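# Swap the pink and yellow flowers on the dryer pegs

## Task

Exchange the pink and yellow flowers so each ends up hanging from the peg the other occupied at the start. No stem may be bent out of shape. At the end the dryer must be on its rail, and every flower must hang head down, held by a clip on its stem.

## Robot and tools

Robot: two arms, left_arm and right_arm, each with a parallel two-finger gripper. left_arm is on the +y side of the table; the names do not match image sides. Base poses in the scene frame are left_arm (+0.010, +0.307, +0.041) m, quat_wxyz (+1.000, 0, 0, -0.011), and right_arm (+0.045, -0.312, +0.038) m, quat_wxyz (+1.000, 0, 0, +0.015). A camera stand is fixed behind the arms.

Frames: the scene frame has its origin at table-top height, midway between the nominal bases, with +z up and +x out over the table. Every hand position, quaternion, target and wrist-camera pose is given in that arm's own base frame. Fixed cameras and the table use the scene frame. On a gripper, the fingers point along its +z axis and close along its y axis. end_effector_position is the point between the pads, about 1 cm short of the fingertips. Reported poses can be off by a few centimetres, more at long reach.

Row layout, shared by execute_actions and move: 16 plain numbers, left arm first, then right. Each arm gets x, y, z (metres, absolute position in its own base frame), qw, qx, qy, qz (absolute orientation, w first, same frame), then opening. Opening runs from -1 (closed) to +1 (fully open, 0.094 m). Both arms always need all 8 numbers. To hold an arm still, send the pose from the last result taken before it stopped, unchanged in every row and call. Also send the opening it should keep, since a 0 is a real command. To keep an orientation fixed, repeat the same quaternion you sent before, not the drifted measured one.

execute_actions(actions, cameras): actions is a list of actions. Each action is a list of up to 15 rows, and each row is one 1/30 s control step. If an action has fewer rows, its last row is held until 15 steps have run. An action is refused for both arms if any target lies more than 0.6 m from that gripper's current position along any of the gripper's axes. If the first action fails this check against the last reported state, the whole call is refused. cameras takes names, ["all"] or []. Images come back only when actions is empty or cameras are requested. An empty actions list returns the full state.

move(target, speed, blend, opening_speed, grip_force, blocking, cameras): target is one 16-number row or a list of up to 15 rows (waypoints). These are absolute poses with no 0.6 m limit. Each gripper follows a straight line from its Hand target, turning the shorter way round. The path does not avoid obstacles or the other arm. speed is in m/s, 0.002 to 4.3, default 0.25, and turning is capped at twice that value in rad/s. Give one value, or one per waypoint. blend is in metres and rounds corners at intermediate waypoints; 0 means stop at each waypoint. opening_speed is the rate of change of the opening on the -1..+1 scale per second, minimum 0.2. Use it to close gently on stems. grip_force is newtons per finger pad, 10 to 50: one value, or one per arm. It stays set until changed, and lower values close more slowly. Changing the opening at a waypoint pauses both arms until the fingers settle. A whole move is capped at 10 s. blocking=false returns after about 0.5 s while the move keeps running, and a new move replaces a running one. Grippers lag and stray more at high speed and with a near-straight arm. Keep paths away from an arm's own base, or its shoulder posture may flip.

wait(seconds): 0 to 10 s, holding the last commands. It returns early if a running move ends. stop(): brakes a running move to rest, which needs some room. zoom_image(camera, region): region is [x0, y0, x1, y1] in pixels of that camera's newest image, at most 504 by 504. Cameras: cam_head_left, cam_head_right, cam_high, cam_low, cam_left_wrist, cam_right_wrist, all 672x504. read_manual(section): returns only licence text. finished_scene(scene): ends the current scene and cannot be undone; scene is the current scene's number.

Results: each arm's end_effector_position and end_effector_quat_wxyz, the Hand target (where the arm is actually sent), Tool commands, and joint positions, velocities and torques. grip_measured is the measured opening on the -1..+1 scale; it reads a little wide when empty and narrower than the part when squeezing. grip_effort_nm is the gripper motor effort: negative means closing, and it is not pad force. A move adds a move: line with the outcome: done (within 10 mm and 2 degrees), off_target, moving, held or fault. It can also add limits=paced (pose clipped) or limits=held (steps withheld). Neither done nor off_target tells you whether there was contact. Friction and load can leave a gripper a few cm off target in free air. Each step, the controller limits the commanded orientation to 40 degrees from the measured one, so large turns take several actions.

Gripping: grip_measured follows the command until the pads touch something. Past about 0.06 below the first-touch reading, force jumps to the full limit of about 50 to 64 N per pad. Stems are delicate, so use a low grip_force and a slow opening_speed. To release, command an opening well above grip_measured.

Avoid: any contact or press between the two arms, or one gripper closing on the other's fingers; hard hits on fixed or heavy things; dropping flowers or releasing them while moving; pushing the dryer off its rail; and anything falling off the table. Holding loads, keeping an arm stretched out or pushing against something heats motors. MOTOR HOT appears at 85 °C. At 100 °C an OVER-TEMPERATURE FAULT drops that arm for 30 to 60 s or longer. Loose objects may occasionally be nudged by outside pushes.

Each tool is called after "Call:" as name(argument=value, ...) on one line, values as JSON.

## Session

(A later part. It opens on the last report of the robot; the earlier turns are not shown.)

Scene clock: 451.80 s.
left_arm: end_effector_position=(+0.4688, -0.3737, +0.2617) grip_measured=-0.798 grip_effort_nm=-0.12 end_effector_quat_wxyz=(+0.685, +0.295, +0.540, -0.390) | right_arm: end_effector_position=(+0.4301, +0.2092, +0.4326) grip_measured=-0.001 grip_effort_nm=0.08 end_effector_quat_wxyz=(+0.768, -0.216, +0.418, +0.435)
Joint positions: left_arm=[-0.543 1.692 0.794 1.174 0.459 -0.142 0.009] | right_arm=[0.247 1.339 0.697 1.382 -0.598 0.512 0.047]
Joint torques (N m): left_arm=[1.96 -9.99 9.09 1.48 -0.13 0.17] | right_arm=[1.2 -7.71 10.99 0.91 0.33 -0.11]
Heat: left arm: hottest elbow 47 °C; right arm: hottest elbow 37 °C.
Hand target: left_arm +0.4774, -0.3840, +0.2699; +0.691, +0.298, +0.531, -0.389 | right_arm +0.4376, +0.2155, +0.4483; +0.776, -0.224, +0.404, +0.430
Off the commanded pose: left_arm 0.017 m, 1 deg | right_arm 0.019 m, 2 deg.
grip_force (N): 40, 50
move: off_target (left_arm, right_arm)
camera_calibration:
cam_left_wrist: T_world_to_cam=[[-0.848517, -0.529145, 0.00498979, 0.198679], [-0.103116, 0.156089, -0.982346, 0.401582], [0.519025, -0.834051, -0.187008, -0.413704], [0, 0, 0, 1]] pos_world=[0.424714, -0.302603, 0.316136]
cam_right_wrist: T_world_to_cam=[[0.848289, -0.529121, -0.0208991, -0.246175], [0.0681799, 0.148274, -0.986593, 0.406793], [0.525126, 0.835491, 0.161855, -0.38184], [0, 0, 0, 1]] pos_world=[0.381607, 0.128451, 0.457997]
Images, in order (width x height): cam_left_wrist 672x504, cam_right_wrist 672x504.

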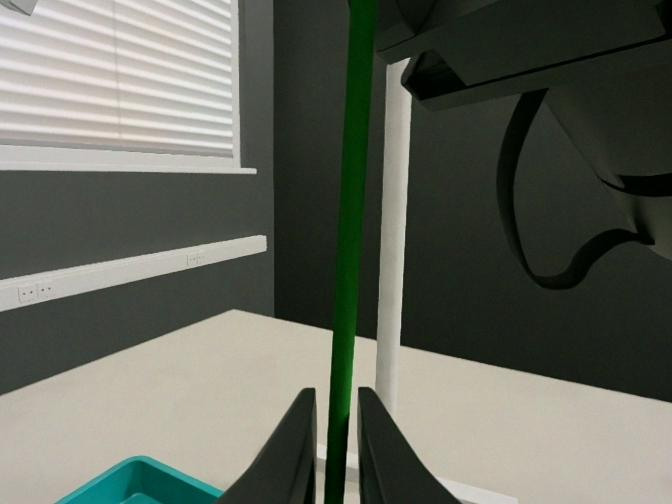

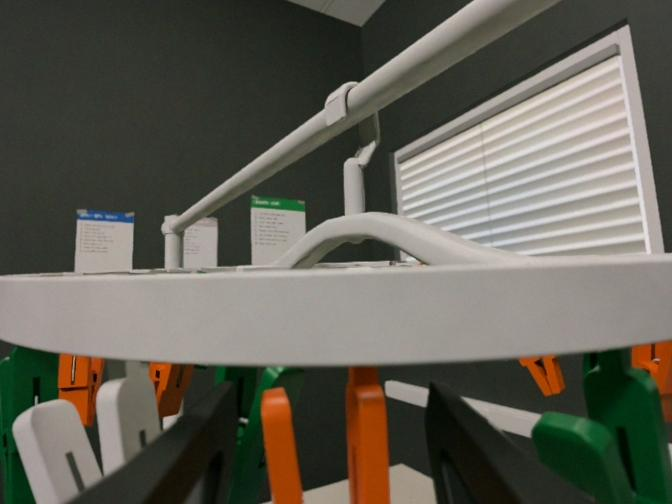

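Call:
move(target=[[0.4782, -0.3845, 0.27, 0.69152, 0.29838, 0.53062, -0.38885, -1.0, 0.4387, 0.2159, 0.4485, 0.7758, -0.22386, 0.40386, 0.43003, 0.0], [0.4782, -0.3845, 0.27, 0.69152, 0.29838, 0.53062, -0.38885, -1.0, 0.4387, 0.2159, 0.4485, 0.7758, -0.22386, 0.40386, 0.43003, -0.75], [0.4782, -0.3845, 0.2, 0.69152, 0.29838, 0.53062, -0.38885, -1.0, 0.4387, 0.2159, 0.4485, 0.7758, -0.22386, 0.40386, 0.43003, -0.75]], speed=0.1, grip_force=[20, 40], cameras=["cam_left_wrist", "cam_right_wrist", "cam_head_left", "cam_low"])

Call:
zoom_image(camera="cam_low", region=[90, 80, 190, 180])

Call:
zoom_image(camera="cam_head_left", region=[290, 30, 390, 130])

Scene clock: 464.13 s.
left_arm: end_effector_position=(+0.4754, -0.3776, +0.1930) grip_measured=-0.922 grip_effort_nm=-0.51 end_effector_quat_wxyz=(+0.681, +0.296, +0.545, -0.389) | right_arm: end_effector_position=(+0.4307, +0.2091, +0.4326) grip_measured=-0.584 grip_effort_nm=-0.85 end_effector_quat_wxyz=(+0.768, -0.216, +0.418, +0.434)
Joint positions: left_arm=[-0.543 1.876 0.794 1.342 0.459 -0.139 0.004] | right_arm=[0.247 1.34 0.698 1.381 -0.596 0.511 0.02]
Joint torques (N m): left_arm=[2.02 -11.34 6.48 2.71 -0.13 0.14] | right_arm=[1.49 -7.77 10.86 0.94 0.28 -0.13]
Heat: left arm: hottest elbow 47 °C; right arm: hottest elbow 38 °C.
Hand target: left_arm +0.4778, -0.3843, +0.1998; +0.691, +0.298, +0.531, -0.389 | right_arm +0.4377, +0.2155, +0.4482; +0.776, -0.224, +0.404, +0.430
Off the commanded pose: left_arm 0.010 m, 2 deg | right_arm 0.019 m, 2 deg.
grip_force (N): 20, 40
move: off_target (right_arm); target 2's new opening was sent with right_arm's hand 0.019 m and 2 deg from that target
camera_calibration:
cam_left_wrist: T_world_to_cam=[[-0.848077, -0.529795, 0.00906602, 0.201253], [-0.113819, 0.165434, -0.979631, 0.343455], [0.517504, -0.831834, -0.200602, -0.429057], [0, 0, 0, 1]] pos_world=[0.431809, -0.3071, 0.248566]
cam_right_wrist: T_world_to_cam=[[0.847441, -0.530453, -0.0215443, -0.24581], [0.0679314, 0.148595, -0.986562, 0.406798], [0.526526, 0.834589, 0.16196, -0.382568], [0, 0, 0, 1]] pos_world=[0.382107, 0.128449, 0.457996]
Images, in order (width x height): cam_head_left 672x504, cam_low 672x504, cam_left_wrist 672x504, cam_right_wrist 672x504.

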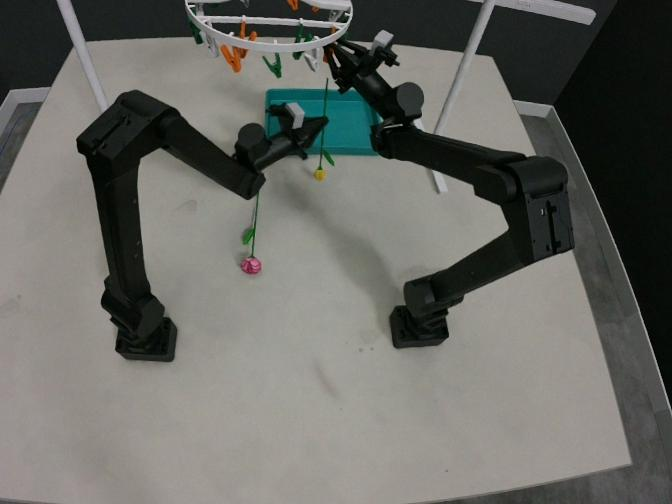

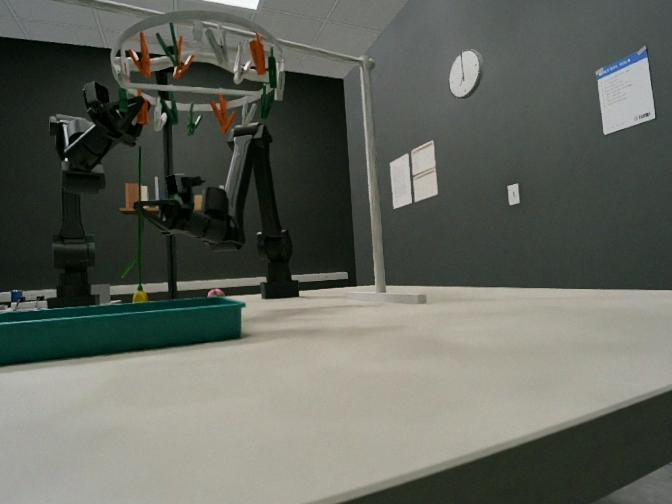

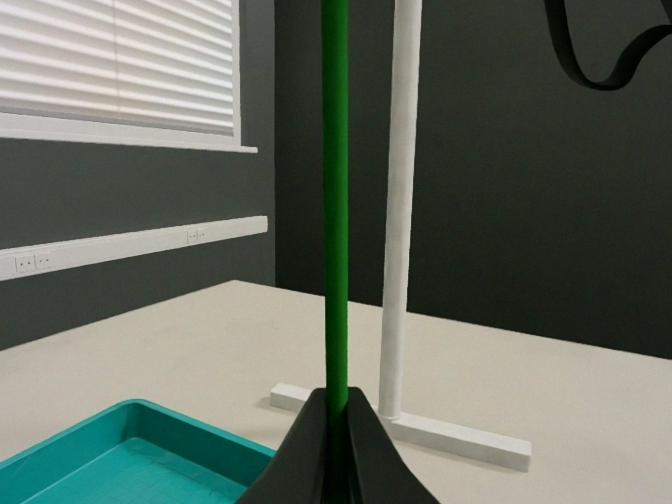

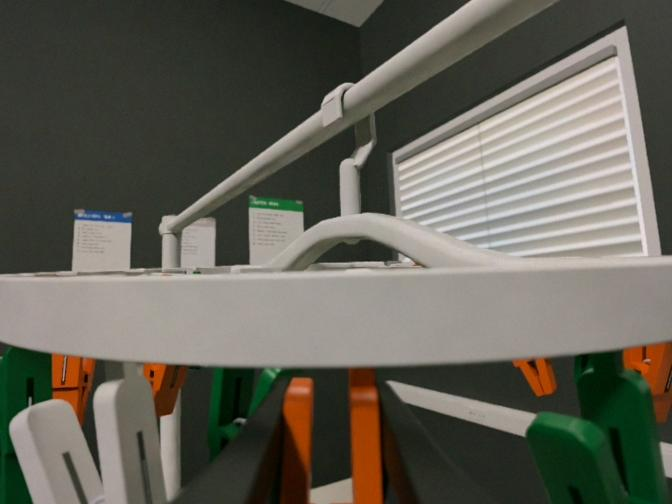

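Scaled by 5.040 from the camera's 672x504 image, which has a finer 960x720 frame.

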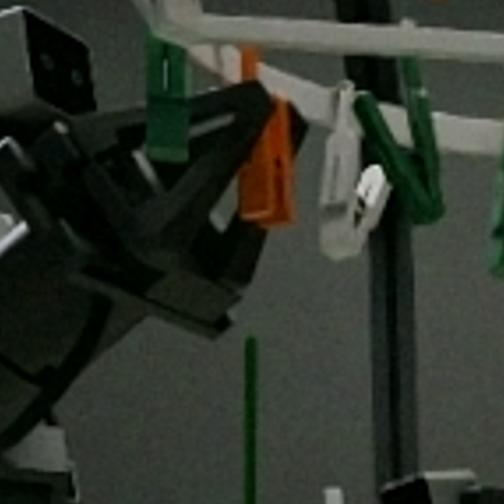

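Scaled by 5.040 from the camera's 672x504 image, which has a finer 960x720 frame.

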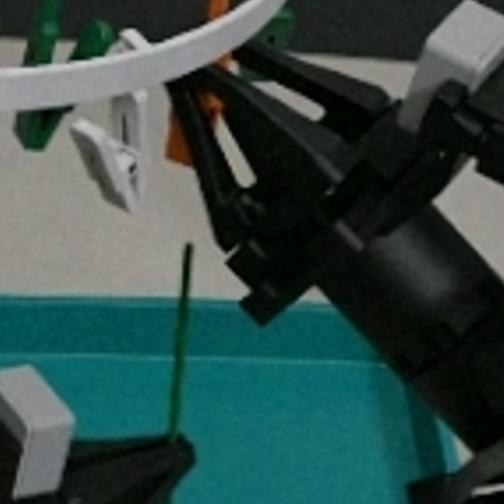

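Call:
move(target=[[0.4782, -0.3845, 0.2, 0.69152, 0.29838, 0.53062, -0.38885, -1.0, 0.4387, 0.2159, 0.4485, 0.7758, -0.22386, 0.40386, 0.43003, 0.0], [0.3572, -0.2766, 0.22, 0.56731, 0.42555, 0.43531, -0.55458, -1.0, 0.375, 0.122, 0.375, 0.7758, -0.22386, 0.40386, 0.43003, 0.0], [0.3572, -0.2766, 0.22, 0.56731, 0.42555, 0.43531, -0.55458, -1.0, 0.2974, 0.2307, 0.193, 0.66157, -0.33022, 0.53572, 0.40779, 0.0]], speed=[0.2, 0.2, 0.3], cameras=["cam_left_wrist", "cam_right_wrist", "cam_head_left", "cam_head_right"])

Scene clock: 535.93 s.
left_arm: end_effector_position=(+0.3581, -0.2808, +0.2116) grip_measured=-0.922 grip_effort_nm=-0.51 end_effector_quat_wxyz=(+0.546, +0.439, +0.478, -0.530) | right_arm: end_effector_position=(+0.3008, +0.2285, +0.1965) grip_measured=-0.001 grip_effort_nm=0.08 end_effector_quat_wxyz=(+0.656, -0.327, +0.545, +0.406)
Joint positions: left_arm=[-0.303 1.686 0.56 1.55 1.179 -0.422 0.004] | right_arm=[0.334 1.503 0.196 1.569 -0.744 0.194 0.047]
Joint torques (N m): left_arm=[3.19 -10.34 4.03 2.09 -0.11 -0.06] | right_arm=[1.26 -4.84 2.86 2.21 0.2 -0.14]
Heat: left arm: hottest elbow 44 °C; right arm: hottest elbow 39 °C.
Hand target: left_arm +0.3572, -0.2770, +0.2201; +0.554, +0.441, +0.471, -0.526 | right_arm +0.2974, +0.2307, +0.1935; +0.656, -0.333, +0.543, +0.404
Off the commanded pose: left_arm 0.009 m, 6 deg | right_arm 0.005 m, 1 deg.
joint sent to its limit (left arm) — joint 4 (wrist pitch), upper limit. The joint targets are off in orientation, not in position.
joint sent to its limit (right arm) — joint 4 (wrist pitch), upper limit. The joint targets still meet the commanded pose.
grip_force (N): 20, 40
move: off_target (left_arm)
camera_calibration:
cam_left_wrist: T_world_to_cam=[[-0.998047, -0.0607479, 0.0145696, 0.337184], [-0.0305987, 0.272041, -0.961799, 0.32866], [0.0544638, -0.960366, -0.273369, -0.138931], [0, 0, 0, 1]] pos_world=[0.354149, -0.202351, 0.273213]
cam_right_wrist: T_world_to_cam=[[0.891771, -0.45247, -0.00399312, -0.165244], [-0.109353, -0.206942, -0.972223, 0.311527], [0.439076, 0.867436, -0.234024, -0.195492], [0, 0, 0, 1]] pos_world=[0.267262, 0.159276, 0.256464]
Images, in order (width x height): cam_head_left 672x504, cam_head_right 672x504, cam_left_wrist 672x504, cam_right_wrist 672x504.

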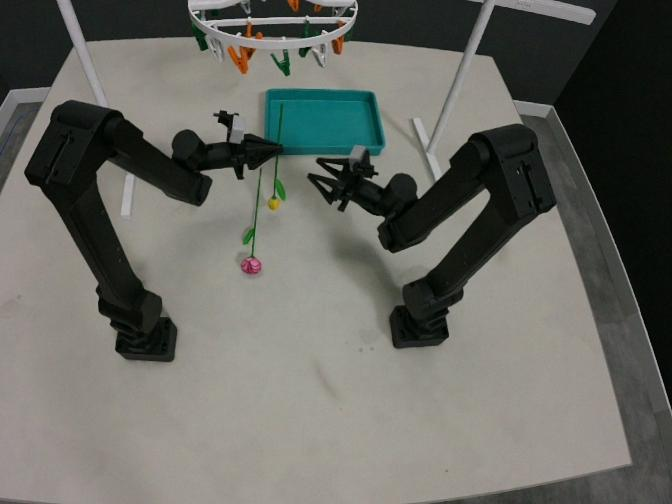

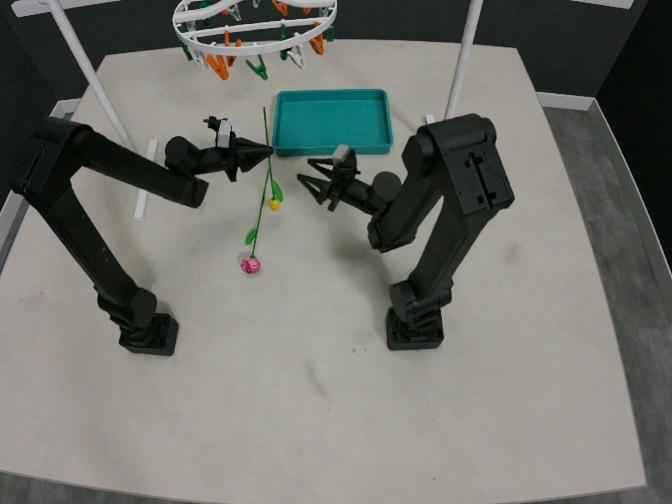

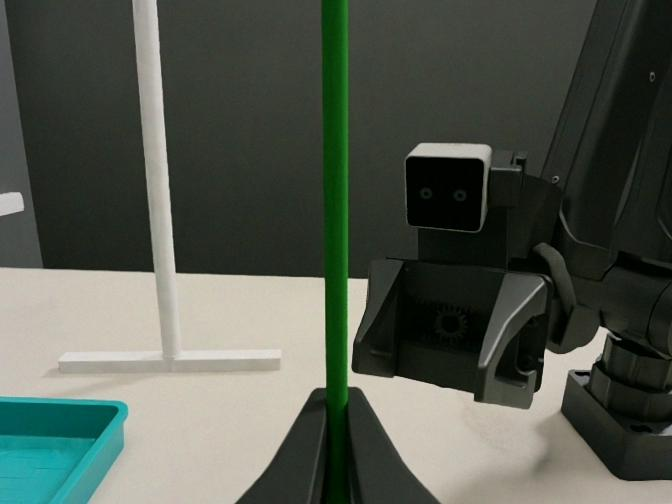

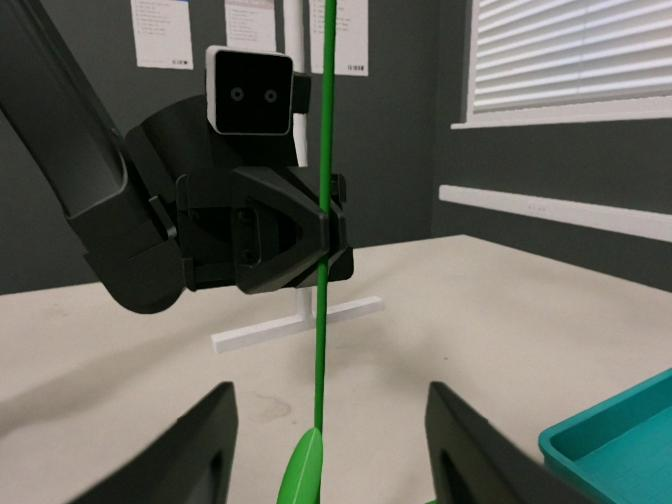

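Call:
move(target=[0.4172, -0.2766, 0.224, 0.56731, 0.42555, 0.43531, -0.55458, -1.0, 0.3574, 0.2307, 0.178, 0.66157, -0.33022, 0.53572, 0.40779, -0.45], speed=0.2, cameras=["cam_left_wrist", "cam_right_wrist", "cam_head_right", "cam_low"])

Scene clock: 545.97 s.
left_arm: end_effector_position=(+0.4063, -0.2762, +0.2185) grip_measured=-0.922 grip_effort_nm=-0.51 end_effector_quat_wxyz=(+0.549, +0.434, +0.479, -0.530) | right_arm: end_effector_position=(+0.3481, +0.2307, +0.1749) grip_measured=-0.449 grip_effort_nm=-0.08 end_effector_quat_wxyz=(+0.643, -0.333, +0.557, +0.407)
Joint positions: left_arm=[-0.258 1.757 0.69 1.55 1.209 -0.488 0.004] | right_arm=[0.28 1.654 0.316 1.569 -0.809 0.193 0.026]
Joint torques (N m): left_arm=[2.9 -9.17 6.95 2.02 -0.14 -0.07] | right_arm=[-0.03 -7.24 4.79 2.21 0.01 -0.05]
Heat: left arm: hottest elbow 44 °C; right arm: hottest elbow 39 °C.
Hand target: left_arm +0.4168, -0.2767, +0.2242; +0.557, +0.438, +0.470, -0.527 | right_arm +0.3572, +0.2307, +0.1784; +0.652, -0.336, +0.549, +0.401
Off the commanded pose: left_arm 0.012 m, 6 deg | right_arm 0.010 m, 3 deg.
joint sent to its limit (left arm) — joint 4 (wrist pitch), upper limit. The joint targets are off in orientation, not in position.
joint sent to its limit (right arm) — joint 4 (wrist pitch), upper limit. The joint targets still meet the commanded pose.
grip_force (N): 20, 40
move: off_target (left_arm, right_arm)
camera_calibration:
cam_left_wrist: T_world_to_cam=[[-0.997537, -0.0675463, 0.0189082, 0.382436], [-0.0361537, 0.264126, -0.96381, 0.336024], [0.0601076, -0.96212, -0.265918, -0.139629], [0, 0, 0, 1]] pos_world=[0.402035, -0.19726, 0.279502]
cam_right_wrist: T_world_to_cam=[[0.895903, -0.444013, -0.0145322, -0.207968], [-0.130733, -0.232239, -0.963833, 0.308047], [0.424579, 0.8654, -0.266111, -0.212148], [0, 0, 0, 1]] pos_world=[0.316665, 0.162793, 0.237429]
Images, in order (width x height): cam_head_right 672x504, cam_low 672x504, cam_left_wrist 672x504, cam_right_wrist 672x504.

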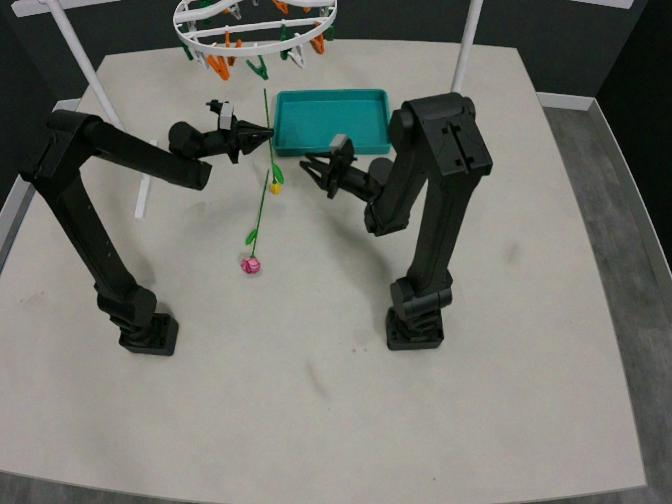

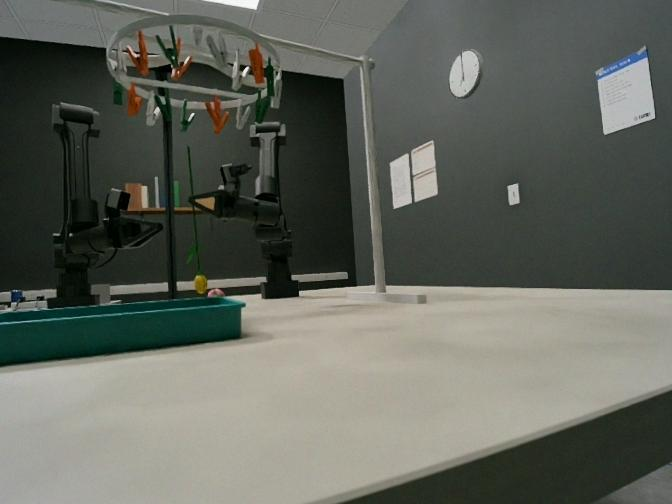

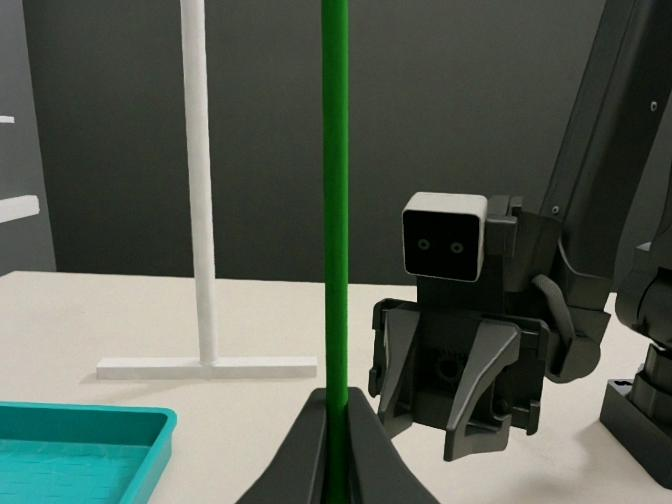

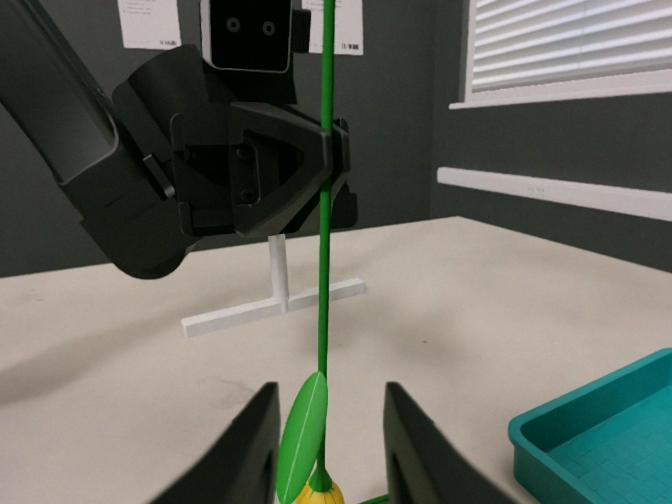

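Call:
move(target=[[0.4172, -0.2766, 0.224, 0.56731, 0.42555, 0.43531, -0.55458, -1.0, 0.3914, 0.3039, 0.1862, 0.66157, -0.33022, 0.53572, 0.40779, -0.45], [0.4172, -0.2766, 0.224, 0.56731, 0.42555, 0.43531, -0.55458, -1.0, 0.3914, 0.3039, 0.1862, 0.66157, -0.33022, 0.53572, 0.40779, -1.0]], speed=0.12, grip_force=[20, 20], cameras=["cam_left_wrist", "cam_right_wrist", "cam_head_right", "cam_low"])

Scene clock: 560.60 s.
left_arm: end_effector_position=(+0.4063, -0.2762, +0.2185) grip_measured=-0.922 grip_effort_nm=-0.51 end_effector_quat_wxyz=(+0.548, +0.434, +0.479, -0.531) | right_arm: end_effector_position=(+0.3839, +0.2961, +0.1860) grip_measured=-0.993 grip_effort_nm=-0.37 end_effector_quat_wxyz=(+0.658, -0.324, +0.541, +0.411)
Joint positions: left_arm=[-0.258 1.757 0.69 1.55 1.209 -0.489 0.004] | right_arm=[0.442 1.724 0.473 1.509 -0.639 0.175 0]
Joint torques (N m): left_arm=[2.9 -9.23 6.95 2 -0.15 -0.07] | right_arm=[1.2 -9.64 5.85 1.46 0.17 -0.12]
Heat: left arm: hottest elbow 45 °C; right arm: hottest elbow 38 °C.
Hand target: left_arm +0.4168, -0.2767, +0.2242; +0.556, +0.438, +0.470, -0.527 | right_arm +0.3911, +0.3037, +0.1863; +0.662, -0.330, +0.536, +0.408
Off the commanded pose: left_arm 0.012 m, 6 deg | right_arm 0.011 m, 1 deg.
joint sent to its limit (left arm) — joint 4 (wrist pitch), upper limit. The joint targets are off in orientation, not in position.
grip_force (N): 20, 20
move: off_target (left_arm, right_arm); target 2's new opening was sent with right_arm's hand 0.011 m and 1 deg from that target
camera_calibration:
cam_left_wrist: T_world_to_cam=[[-0.997536, -0.0673331, 0.0196872, 0.38236], [-0.0368461, 0.264072, -0.963799, 0.336293], [0.0596967, -0.96215, -0.265903, -0.139479], [0, 0, 0, 1]] pos_world=[0.402135, -0.19726, 0.279503]
cam_right_wrist: T_world_to_cam=[[0.89356, -0.448858, -0.0087461, -0.209629], [-0.106681, -0.193369, -0.975309, 0.319887], [0.436084, 0.87243, -0.220672, -0.295859], [0, 0, 0, 1]] pos_world=[0.350461, 0.225879, 0.244868]
Images, in order (width x height): cam_head_right 672x504, cam_low 672x504, cam_left_wrist 672x504, cam_right_wrist 672x504.

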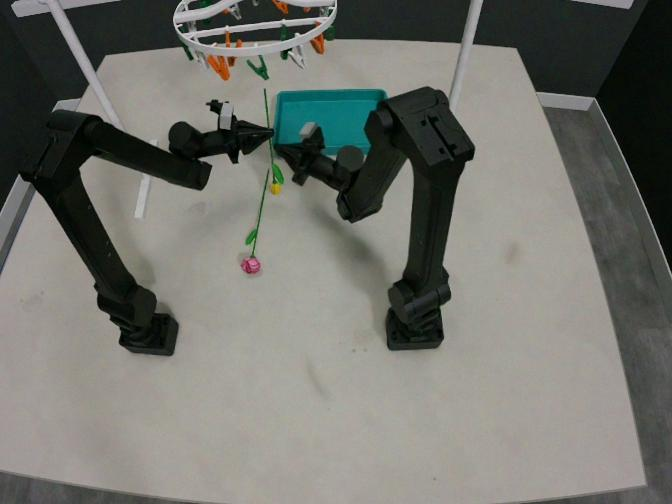

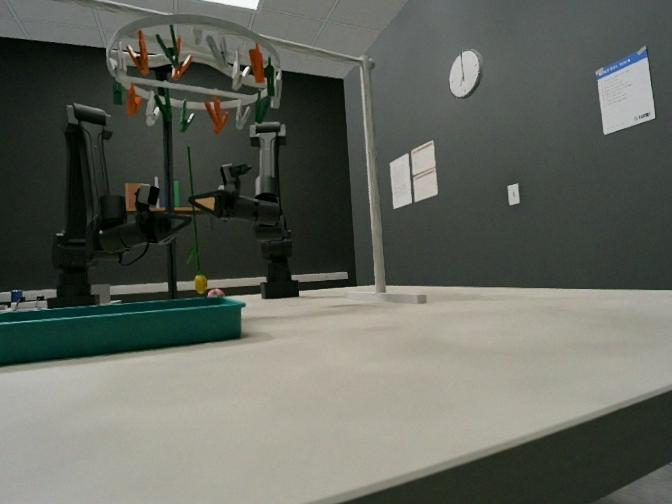

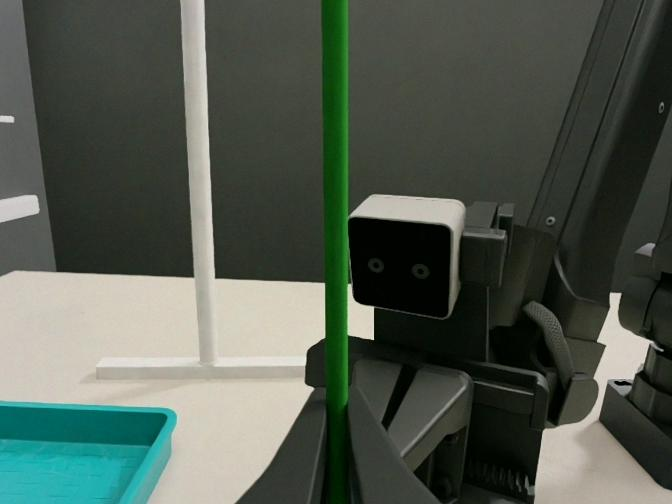

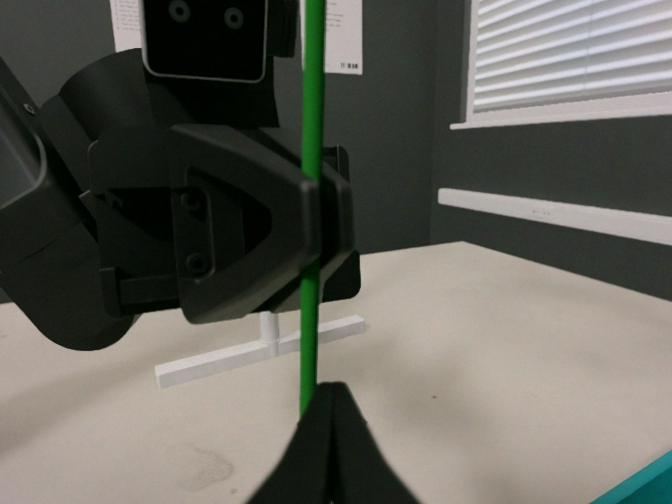

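Call:
move(target=[[0.4172, -0.2766, 0.224, 0.56731, 0.42555, 0.43531, -0.55458, -1.0, 0.3842, 0.3076, 0.1862, 0.66157, -0.33022, 0.53572, 0.40779, -0.3], [0.4172, -0.2766, 0.224, 0.56731, 0.42555, 0.43531, -0.55458, -1.0, 0.3968, 0.3326, 0.1862, 0.66157, -0.33022, 0.53572, 0.40779, -0.3]], speed=0.1, cameras=["cam_right_wrist", "cam_head_right", "cam_head_left"])

Call:
zoom_image(camera="cam_right_wrist", region=[240, 200, 430, 504])

Call:
zoom_image(camera="cam_head_right", region=[220, 80, 340, 200])

Scene clock: 572.87 s.
left_arm: end_effector_position=(+0.4063, -0.2762, +0.2185) grip_measured=-0.922 grip_effort_nm=-0.51 end_effector_quat_wxyz=(+0.548, +0.434, +0.479, -0.531) | right_arm: end_effector_position=(+0.3897, +0.3237, +0.1856) grip_measured=-0.301 grip_effort_nm=0.08 end_effector_quat_wxyz=(+0.658, -0.324, +0.542, +0.411)
Joint positions: left_arm=[-0.258 1.757 0.69 1.55 1.209 -0.489 0.004] | right_arm=[0.505 1.745 0.521 1.47 -0.578 0.156 0.033]
Joint torques (N m): left_arm=[2.9 -9.29 6.95 2.02 -0.15 -0.07] | right_arm=[1.32 -10.4 6.23 1.52 0.16 -0.12]
Heat: left arm: hottest elbow 46 °C; right arm: hottest elbow 37 °C.
Hand target: left_arm +0.4168, -0.2767, +0.2242; +0.556, +0.438, +0.470, -0.527 | right_arm +0.3964, +0.3324, +0.1861; +0.661, -0.330, +0.536, +0.408
Off the commanded pose: left_arm 0.012 m, 6 deg | right_arm 0.011 m, 1 deg.
joint sent to its limit (left arm) — joint 4 (wrist pitch), upper limit. The joint targets are off in orientation, not in position.
grip_force (N): 20, 20
move: off_target (left_arm, right_arm)
camera_calibration:
cam_right_wrist: T_world_to_cam=[[0.893373, -0.449213, -0.00966229, -0.202045], [-0.107948, -0.193707, -0.975103, 0.326035], [0.436157, 0.872173, -0.221544, -0.322281], [0, 0, 0, 1]] pos_world=[0.356261, 0.253479, 0.244566]
Images, in order (width x height): cam_head_left 672x504, cam_head_right 672x504, cam_right_wrist 672x504.

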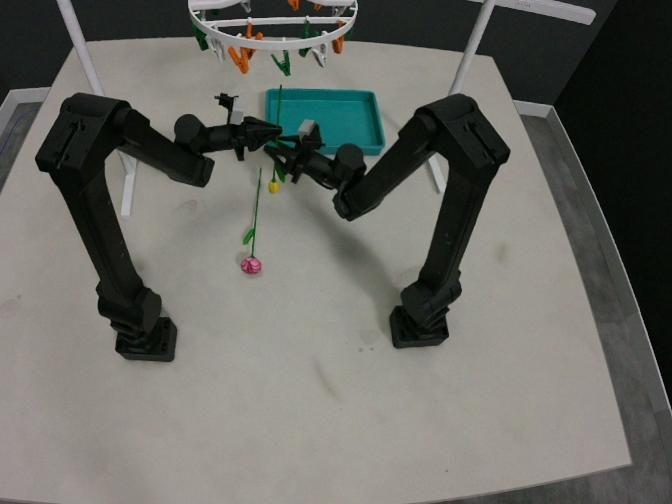

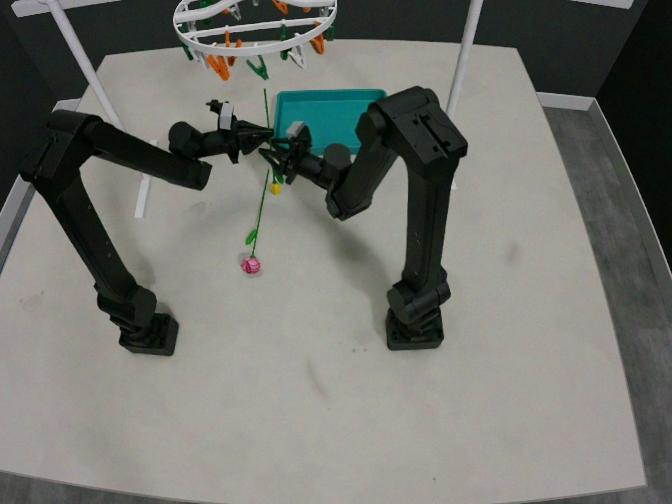

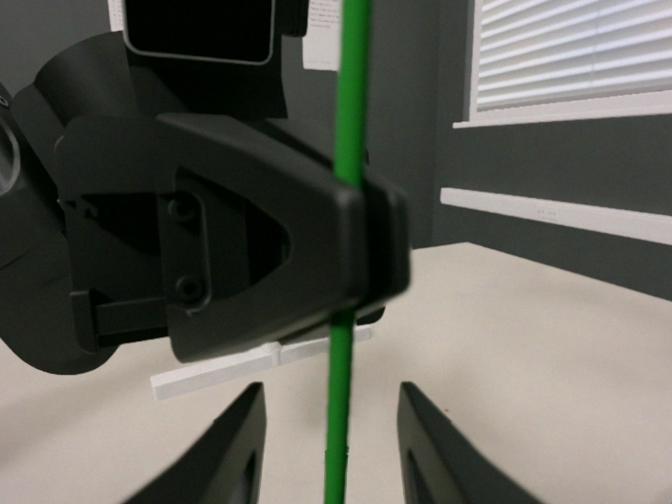

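Scaled by 1.658 from the camera's 672x504 image, which has a finer 960x720 frame.

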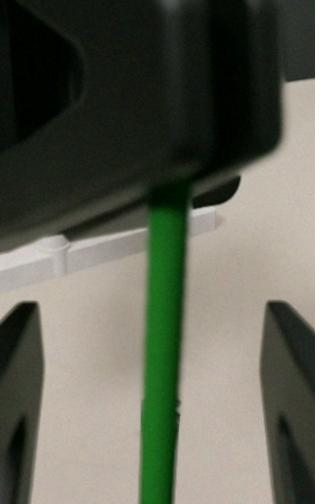

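Scaled by 4.200 from the camera's 672x504 image, which has a finer 960x720 frame.

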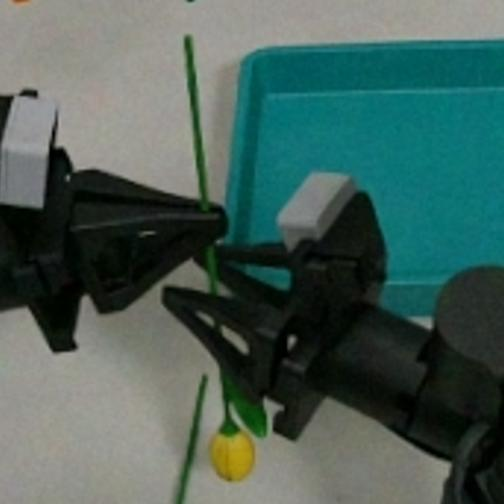

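Call:
move(target=[0.4172, -0.2766, 0.224, 0.56731, 0.42555, 0.43531, -0.55458, -1.0, 0.3968, 0.3326, 0.1862, 0.66157, -0.33022, 0.53572, 0.40779, -1.0], speed=0.1, grip_force=[20, 20], cameras=["cam_left_wrist", "cam_right_wrist"])

Scene clock: 581.80 s.
left_arm: end_effector_position=(+0.4063, -0.2762, +0.2185) grip_measured=-0.922 grip_effort_nm=-0.51 end_effector_quat_wxyz=(+0.548, +0.434, +0.479, -0.531) | right_arm: end_effector_position=(+0.3898, +0.3236, +0.1856) grip_measured=-0.923 grip_effort_nm=-0.47 end_effector_quat_wxyz=(+0.658, -0.324, +0.542, +0.411)
Joint positions: left_arm=[-0.258 1.757 0.69 1.55 1.209 -0.489 0.004] | right_arm=[0.505 1.745 0.521 1.47 -0.577 0.155 0.004]
Joint torques (N m): left_arm=[2.96 -9.17 6.94 2.03 -0.15 -0.06] | right_arm=[1.32 -10.34 6.2 1.5 0.13 -0.13]
Heat: left arm: hottest elbow 46 °C; right arm: hottest elbow 37 °C.
Hand target: left_arm +0.4168, -0.2766, +0.2242; +0.557, +0.438, +0.470, -0.527 | right_arm +0.3964, +0.3324, +0.1863; +0.662, -0.330, +0.536, +0.408
Off the commanded pose: left_arm 0.012 m, 6 deg | right_arm 0.011 m, 1 deg.
joint sent to its limit (left arm) — joint 4 (wrist pitch), upper limit. The joint targets are off in orientation, not in position.
grip_force (N): 20, 20
move: off_target (left_arm, right_arm)
camera_calibration:
cam_left_wrist: T_world_to_cam=[[-0.997531, -0.067313, 0.020002, 0.382273], [-0.037144, 0.264058, -0.963791, 0.336408], [0.059594, -0.962155, -0.265906, -0.139438], [0, 0, 0, 1]] pos_world=[0.402135, -0.19726, 0.279503]
cam_right_wrist: T_world_to_cam=[[0.892963, -0.450039, -0.00908409, -0.201832], [-0.107586, -0.193788, -0.975126, 0.325933], [0.437085, 0.871729, -0.221463, -0.322518], [0, 0, 0, 1]] pos_world=[0.356261, 0.253478, 0.244567]
Images, in order (width x height): cam_left_wrist 672x504, cam_right_wrist 672x504.

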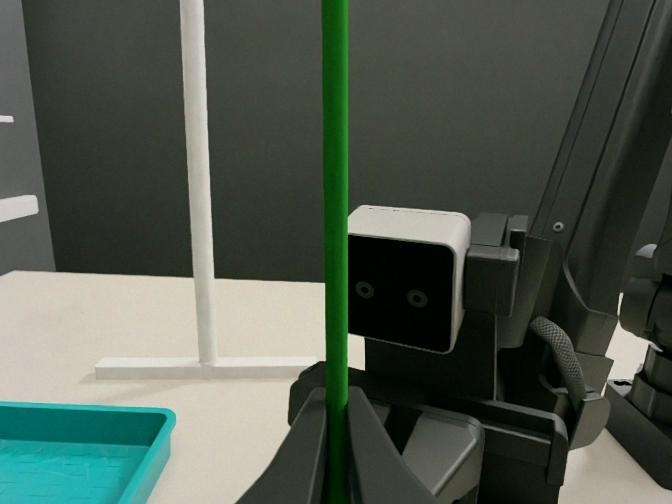

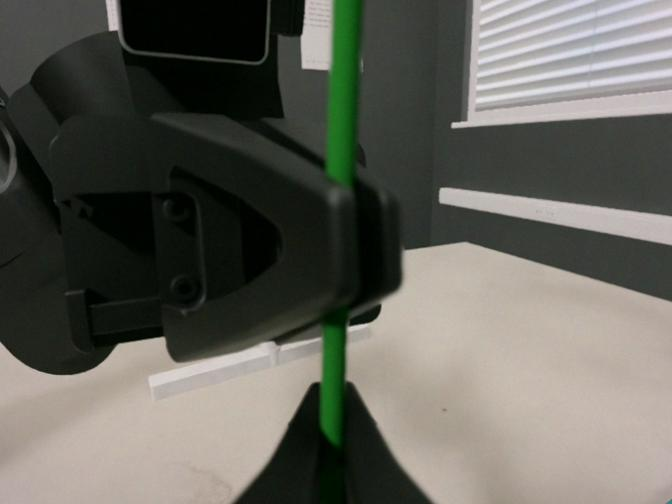

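Call:
move(target=[[0.4172, -0.2766, 0.224, 0.56731, 0.42555, 0.43531, -0.55458, -0.5, 0.3968, 0.3326, 0.1862, 0.66157, -0.33022, 0.53572, 0.40779, -1.0], [0.4126, -0.1967, 0.224, 0.56731, 0.42555, 0.43531, -0.55458, -0.5, 0.3968, 0.3326, 0.1862, 0.66157, -0.33022, 0.53572, 0.40779, -1.0], [0.3486, -0.162, 0.393, 0.88037, 0.08016, 0.43894, -0.16078, 0.3, 0.3968, 0.3326, 0.1862, 0.66157, -0.33022, 0.53572, 0.40779, -1.0]], speed=[0.1, 0.2, 0.35], blend=[0, 0.02, 0], grip_force=[50, 20], cameras=["cam_left_wrist", "cam_right_wrist", "cam_head_left", "cam_head_right", "cam_low"])

Scene clock: 594.63 s.
left_arm: end_effector_position=(+0.3500, -0.1590, +0.3854) grip_measured=+0.298 grip_effort_nm=0.05 end_effector_quat_wxyz=(+0.878, +0.078, +0.445, -0.161) | right_arm: end_effector_position=(+0.3898, +0.3236, +0.1854) grip_measured=-0.923 grip_effort_nm=-0.48 end_effector_quat_wxyz=(+0.658, -0.324, +0.542, +0.411)
Joint positions: left_arm=[-0.465 1.08 0.338 1.378 -0.088 0.058 0.061] | right_arm=[0.505 1.746 0.521 1.47 -0.577 0.155 0.004]
Joint torques (N m): left_arm=[1.85 -4.19 7.45 1.11 -0.03 0.18] | right_arm=[1.26 -10.4 6.2 1.51 0.12 -0.13]
Heat: left arm: hottest elbow 46 °C; right arm: hottest elbow 37 °C.
Hand target: left_arm +0.3485, -0.1619, +0.3930; +0.880, +0.080, +0.439, -0.161 | right_arm +0.3964, +0.3324, +0.1863; +0.662, -0.330, +0.536, +0.408
Off the commanded pose: left_arm 0.008 m, 1 deg | right_arm 0.011 m, 1 deg.
grip_force (N): 50, 20
move: off_target (right_arm)
camera_calibration:
cam_left_wrist: T_world_to_cam=[[-0.340583, -0.940211, -0.00255189, -0.0293853], [0.186812, -0.0650106, -0.980242, 0.339832], [0.921468, -0.334331, 0.197784, -0.359545], [0, 0, 0, 1]] pos_world=[0.257817, -0.125743, 0.404155]
cam_right_wrist: T_world_to_cam=[[0.892972, -0.450016, -0.00936394, -0.201773], [-0.107956, -0.193929, -0.975058, 0.325986], [0.436975, 0.87171, -0.221755, -0.322425], [0, 0, 0, 1]] pos_world=[0.356262, 0.253478, 0.244466]
Images, in order (width x height): cam_head_left 672x504, cam_head_right 672x504, cam_low 672x504, cam_left_wrist 672x504, cam_right_wrist 672x504.

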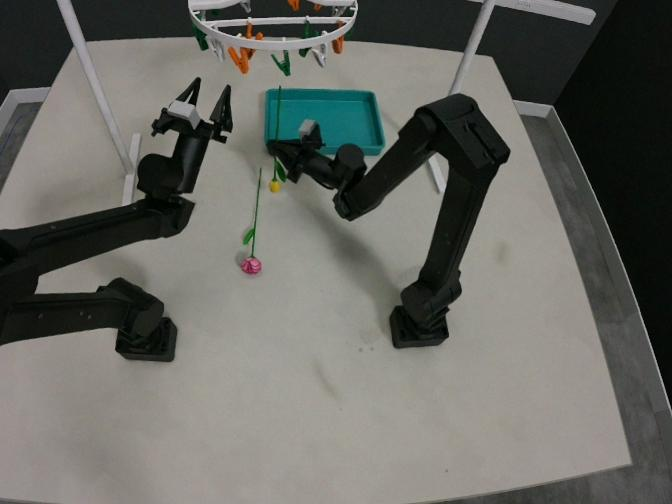

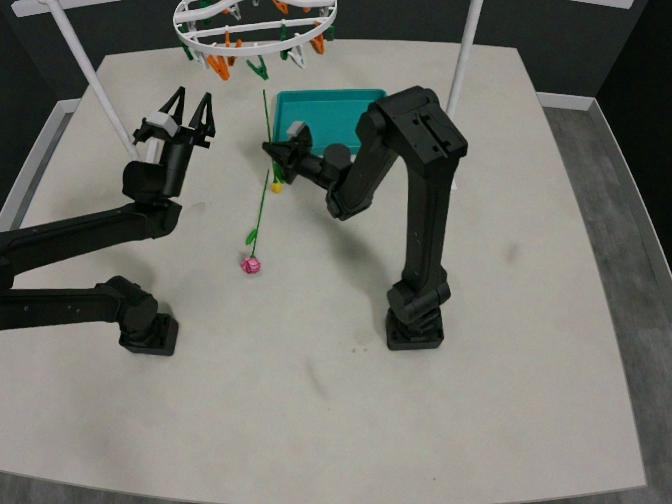

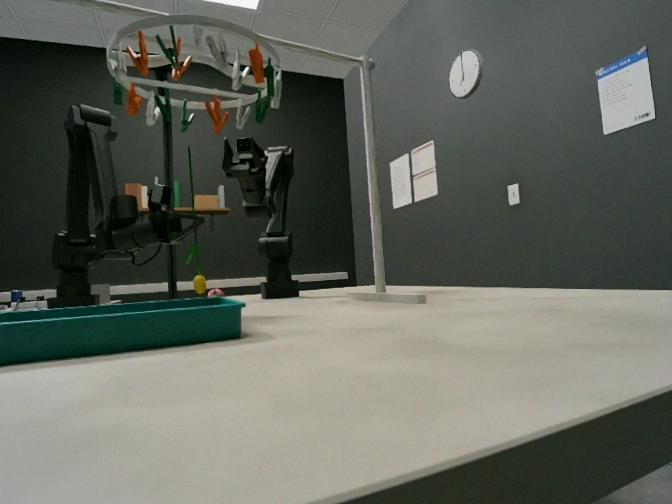

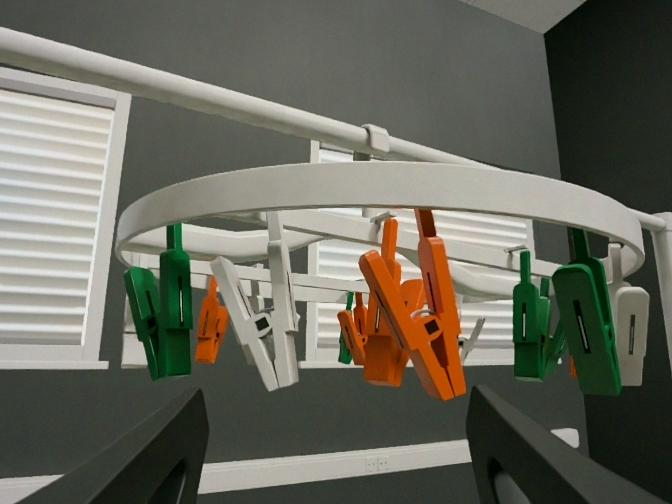

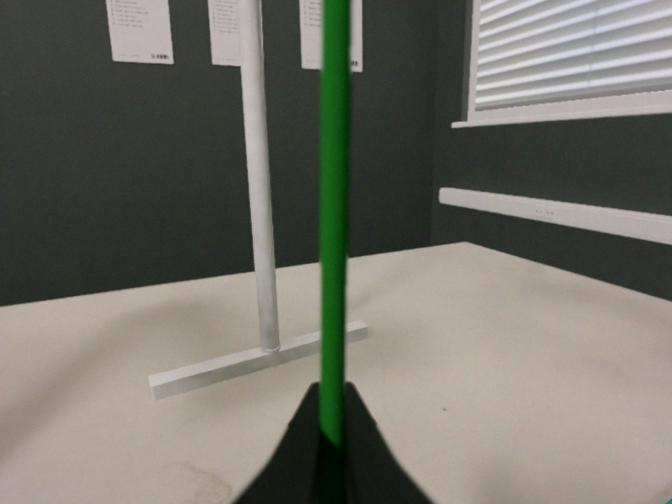

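Call:
zoom_image(camera="cam_head_left", region=[200, 20, 300, 120])

Call:
zoom_image(camera="cam_head_right", region=[180, 20, 280, 120])

Call:
zoom_image(camera="cam_left_wrist", region=[330, 180, 490, 420])

Call:
zoom_image(camera="cam_low", region=[150, 70, 260, 180])

Scaled by 5.040 from the camera's 672x504 image, which has a finer 960x720 frame.

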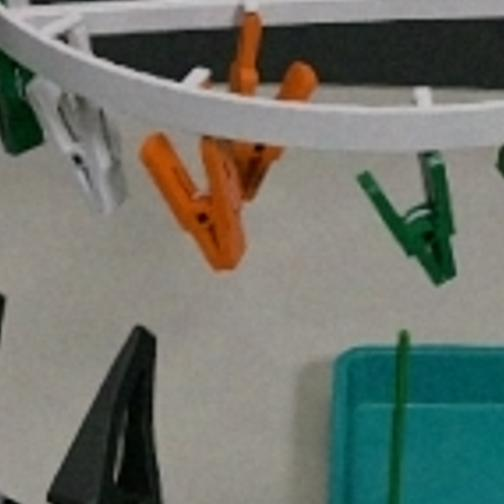

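Scaled by 5.040 from the camera's 672x504 image, which has a finer 960x720 frame.

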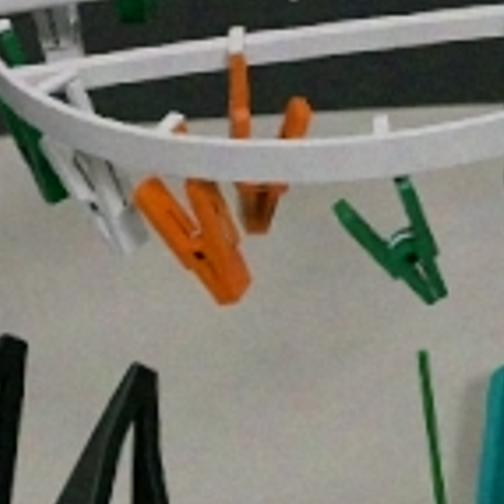

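Scaled by 2.100 from the camera's 672x504 image, which has a finer 960x720 frame.

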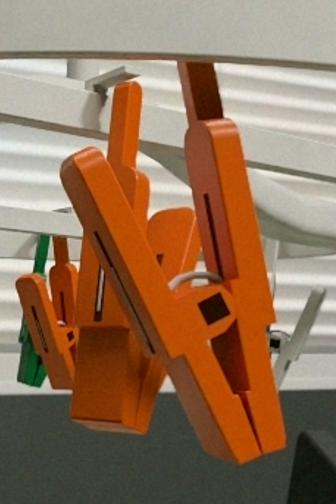

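Scaled by 4.582 from the camera's 672x504 image, which has a finer 960x720 frame.

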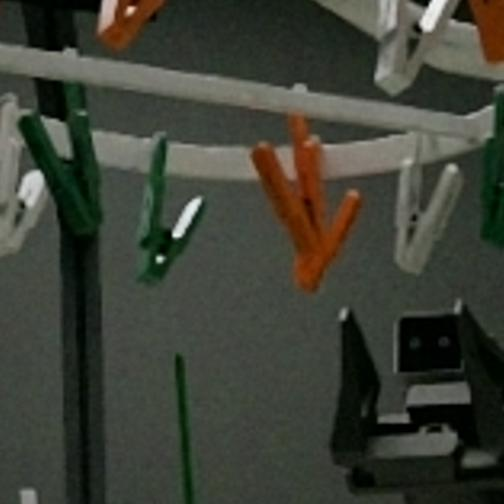

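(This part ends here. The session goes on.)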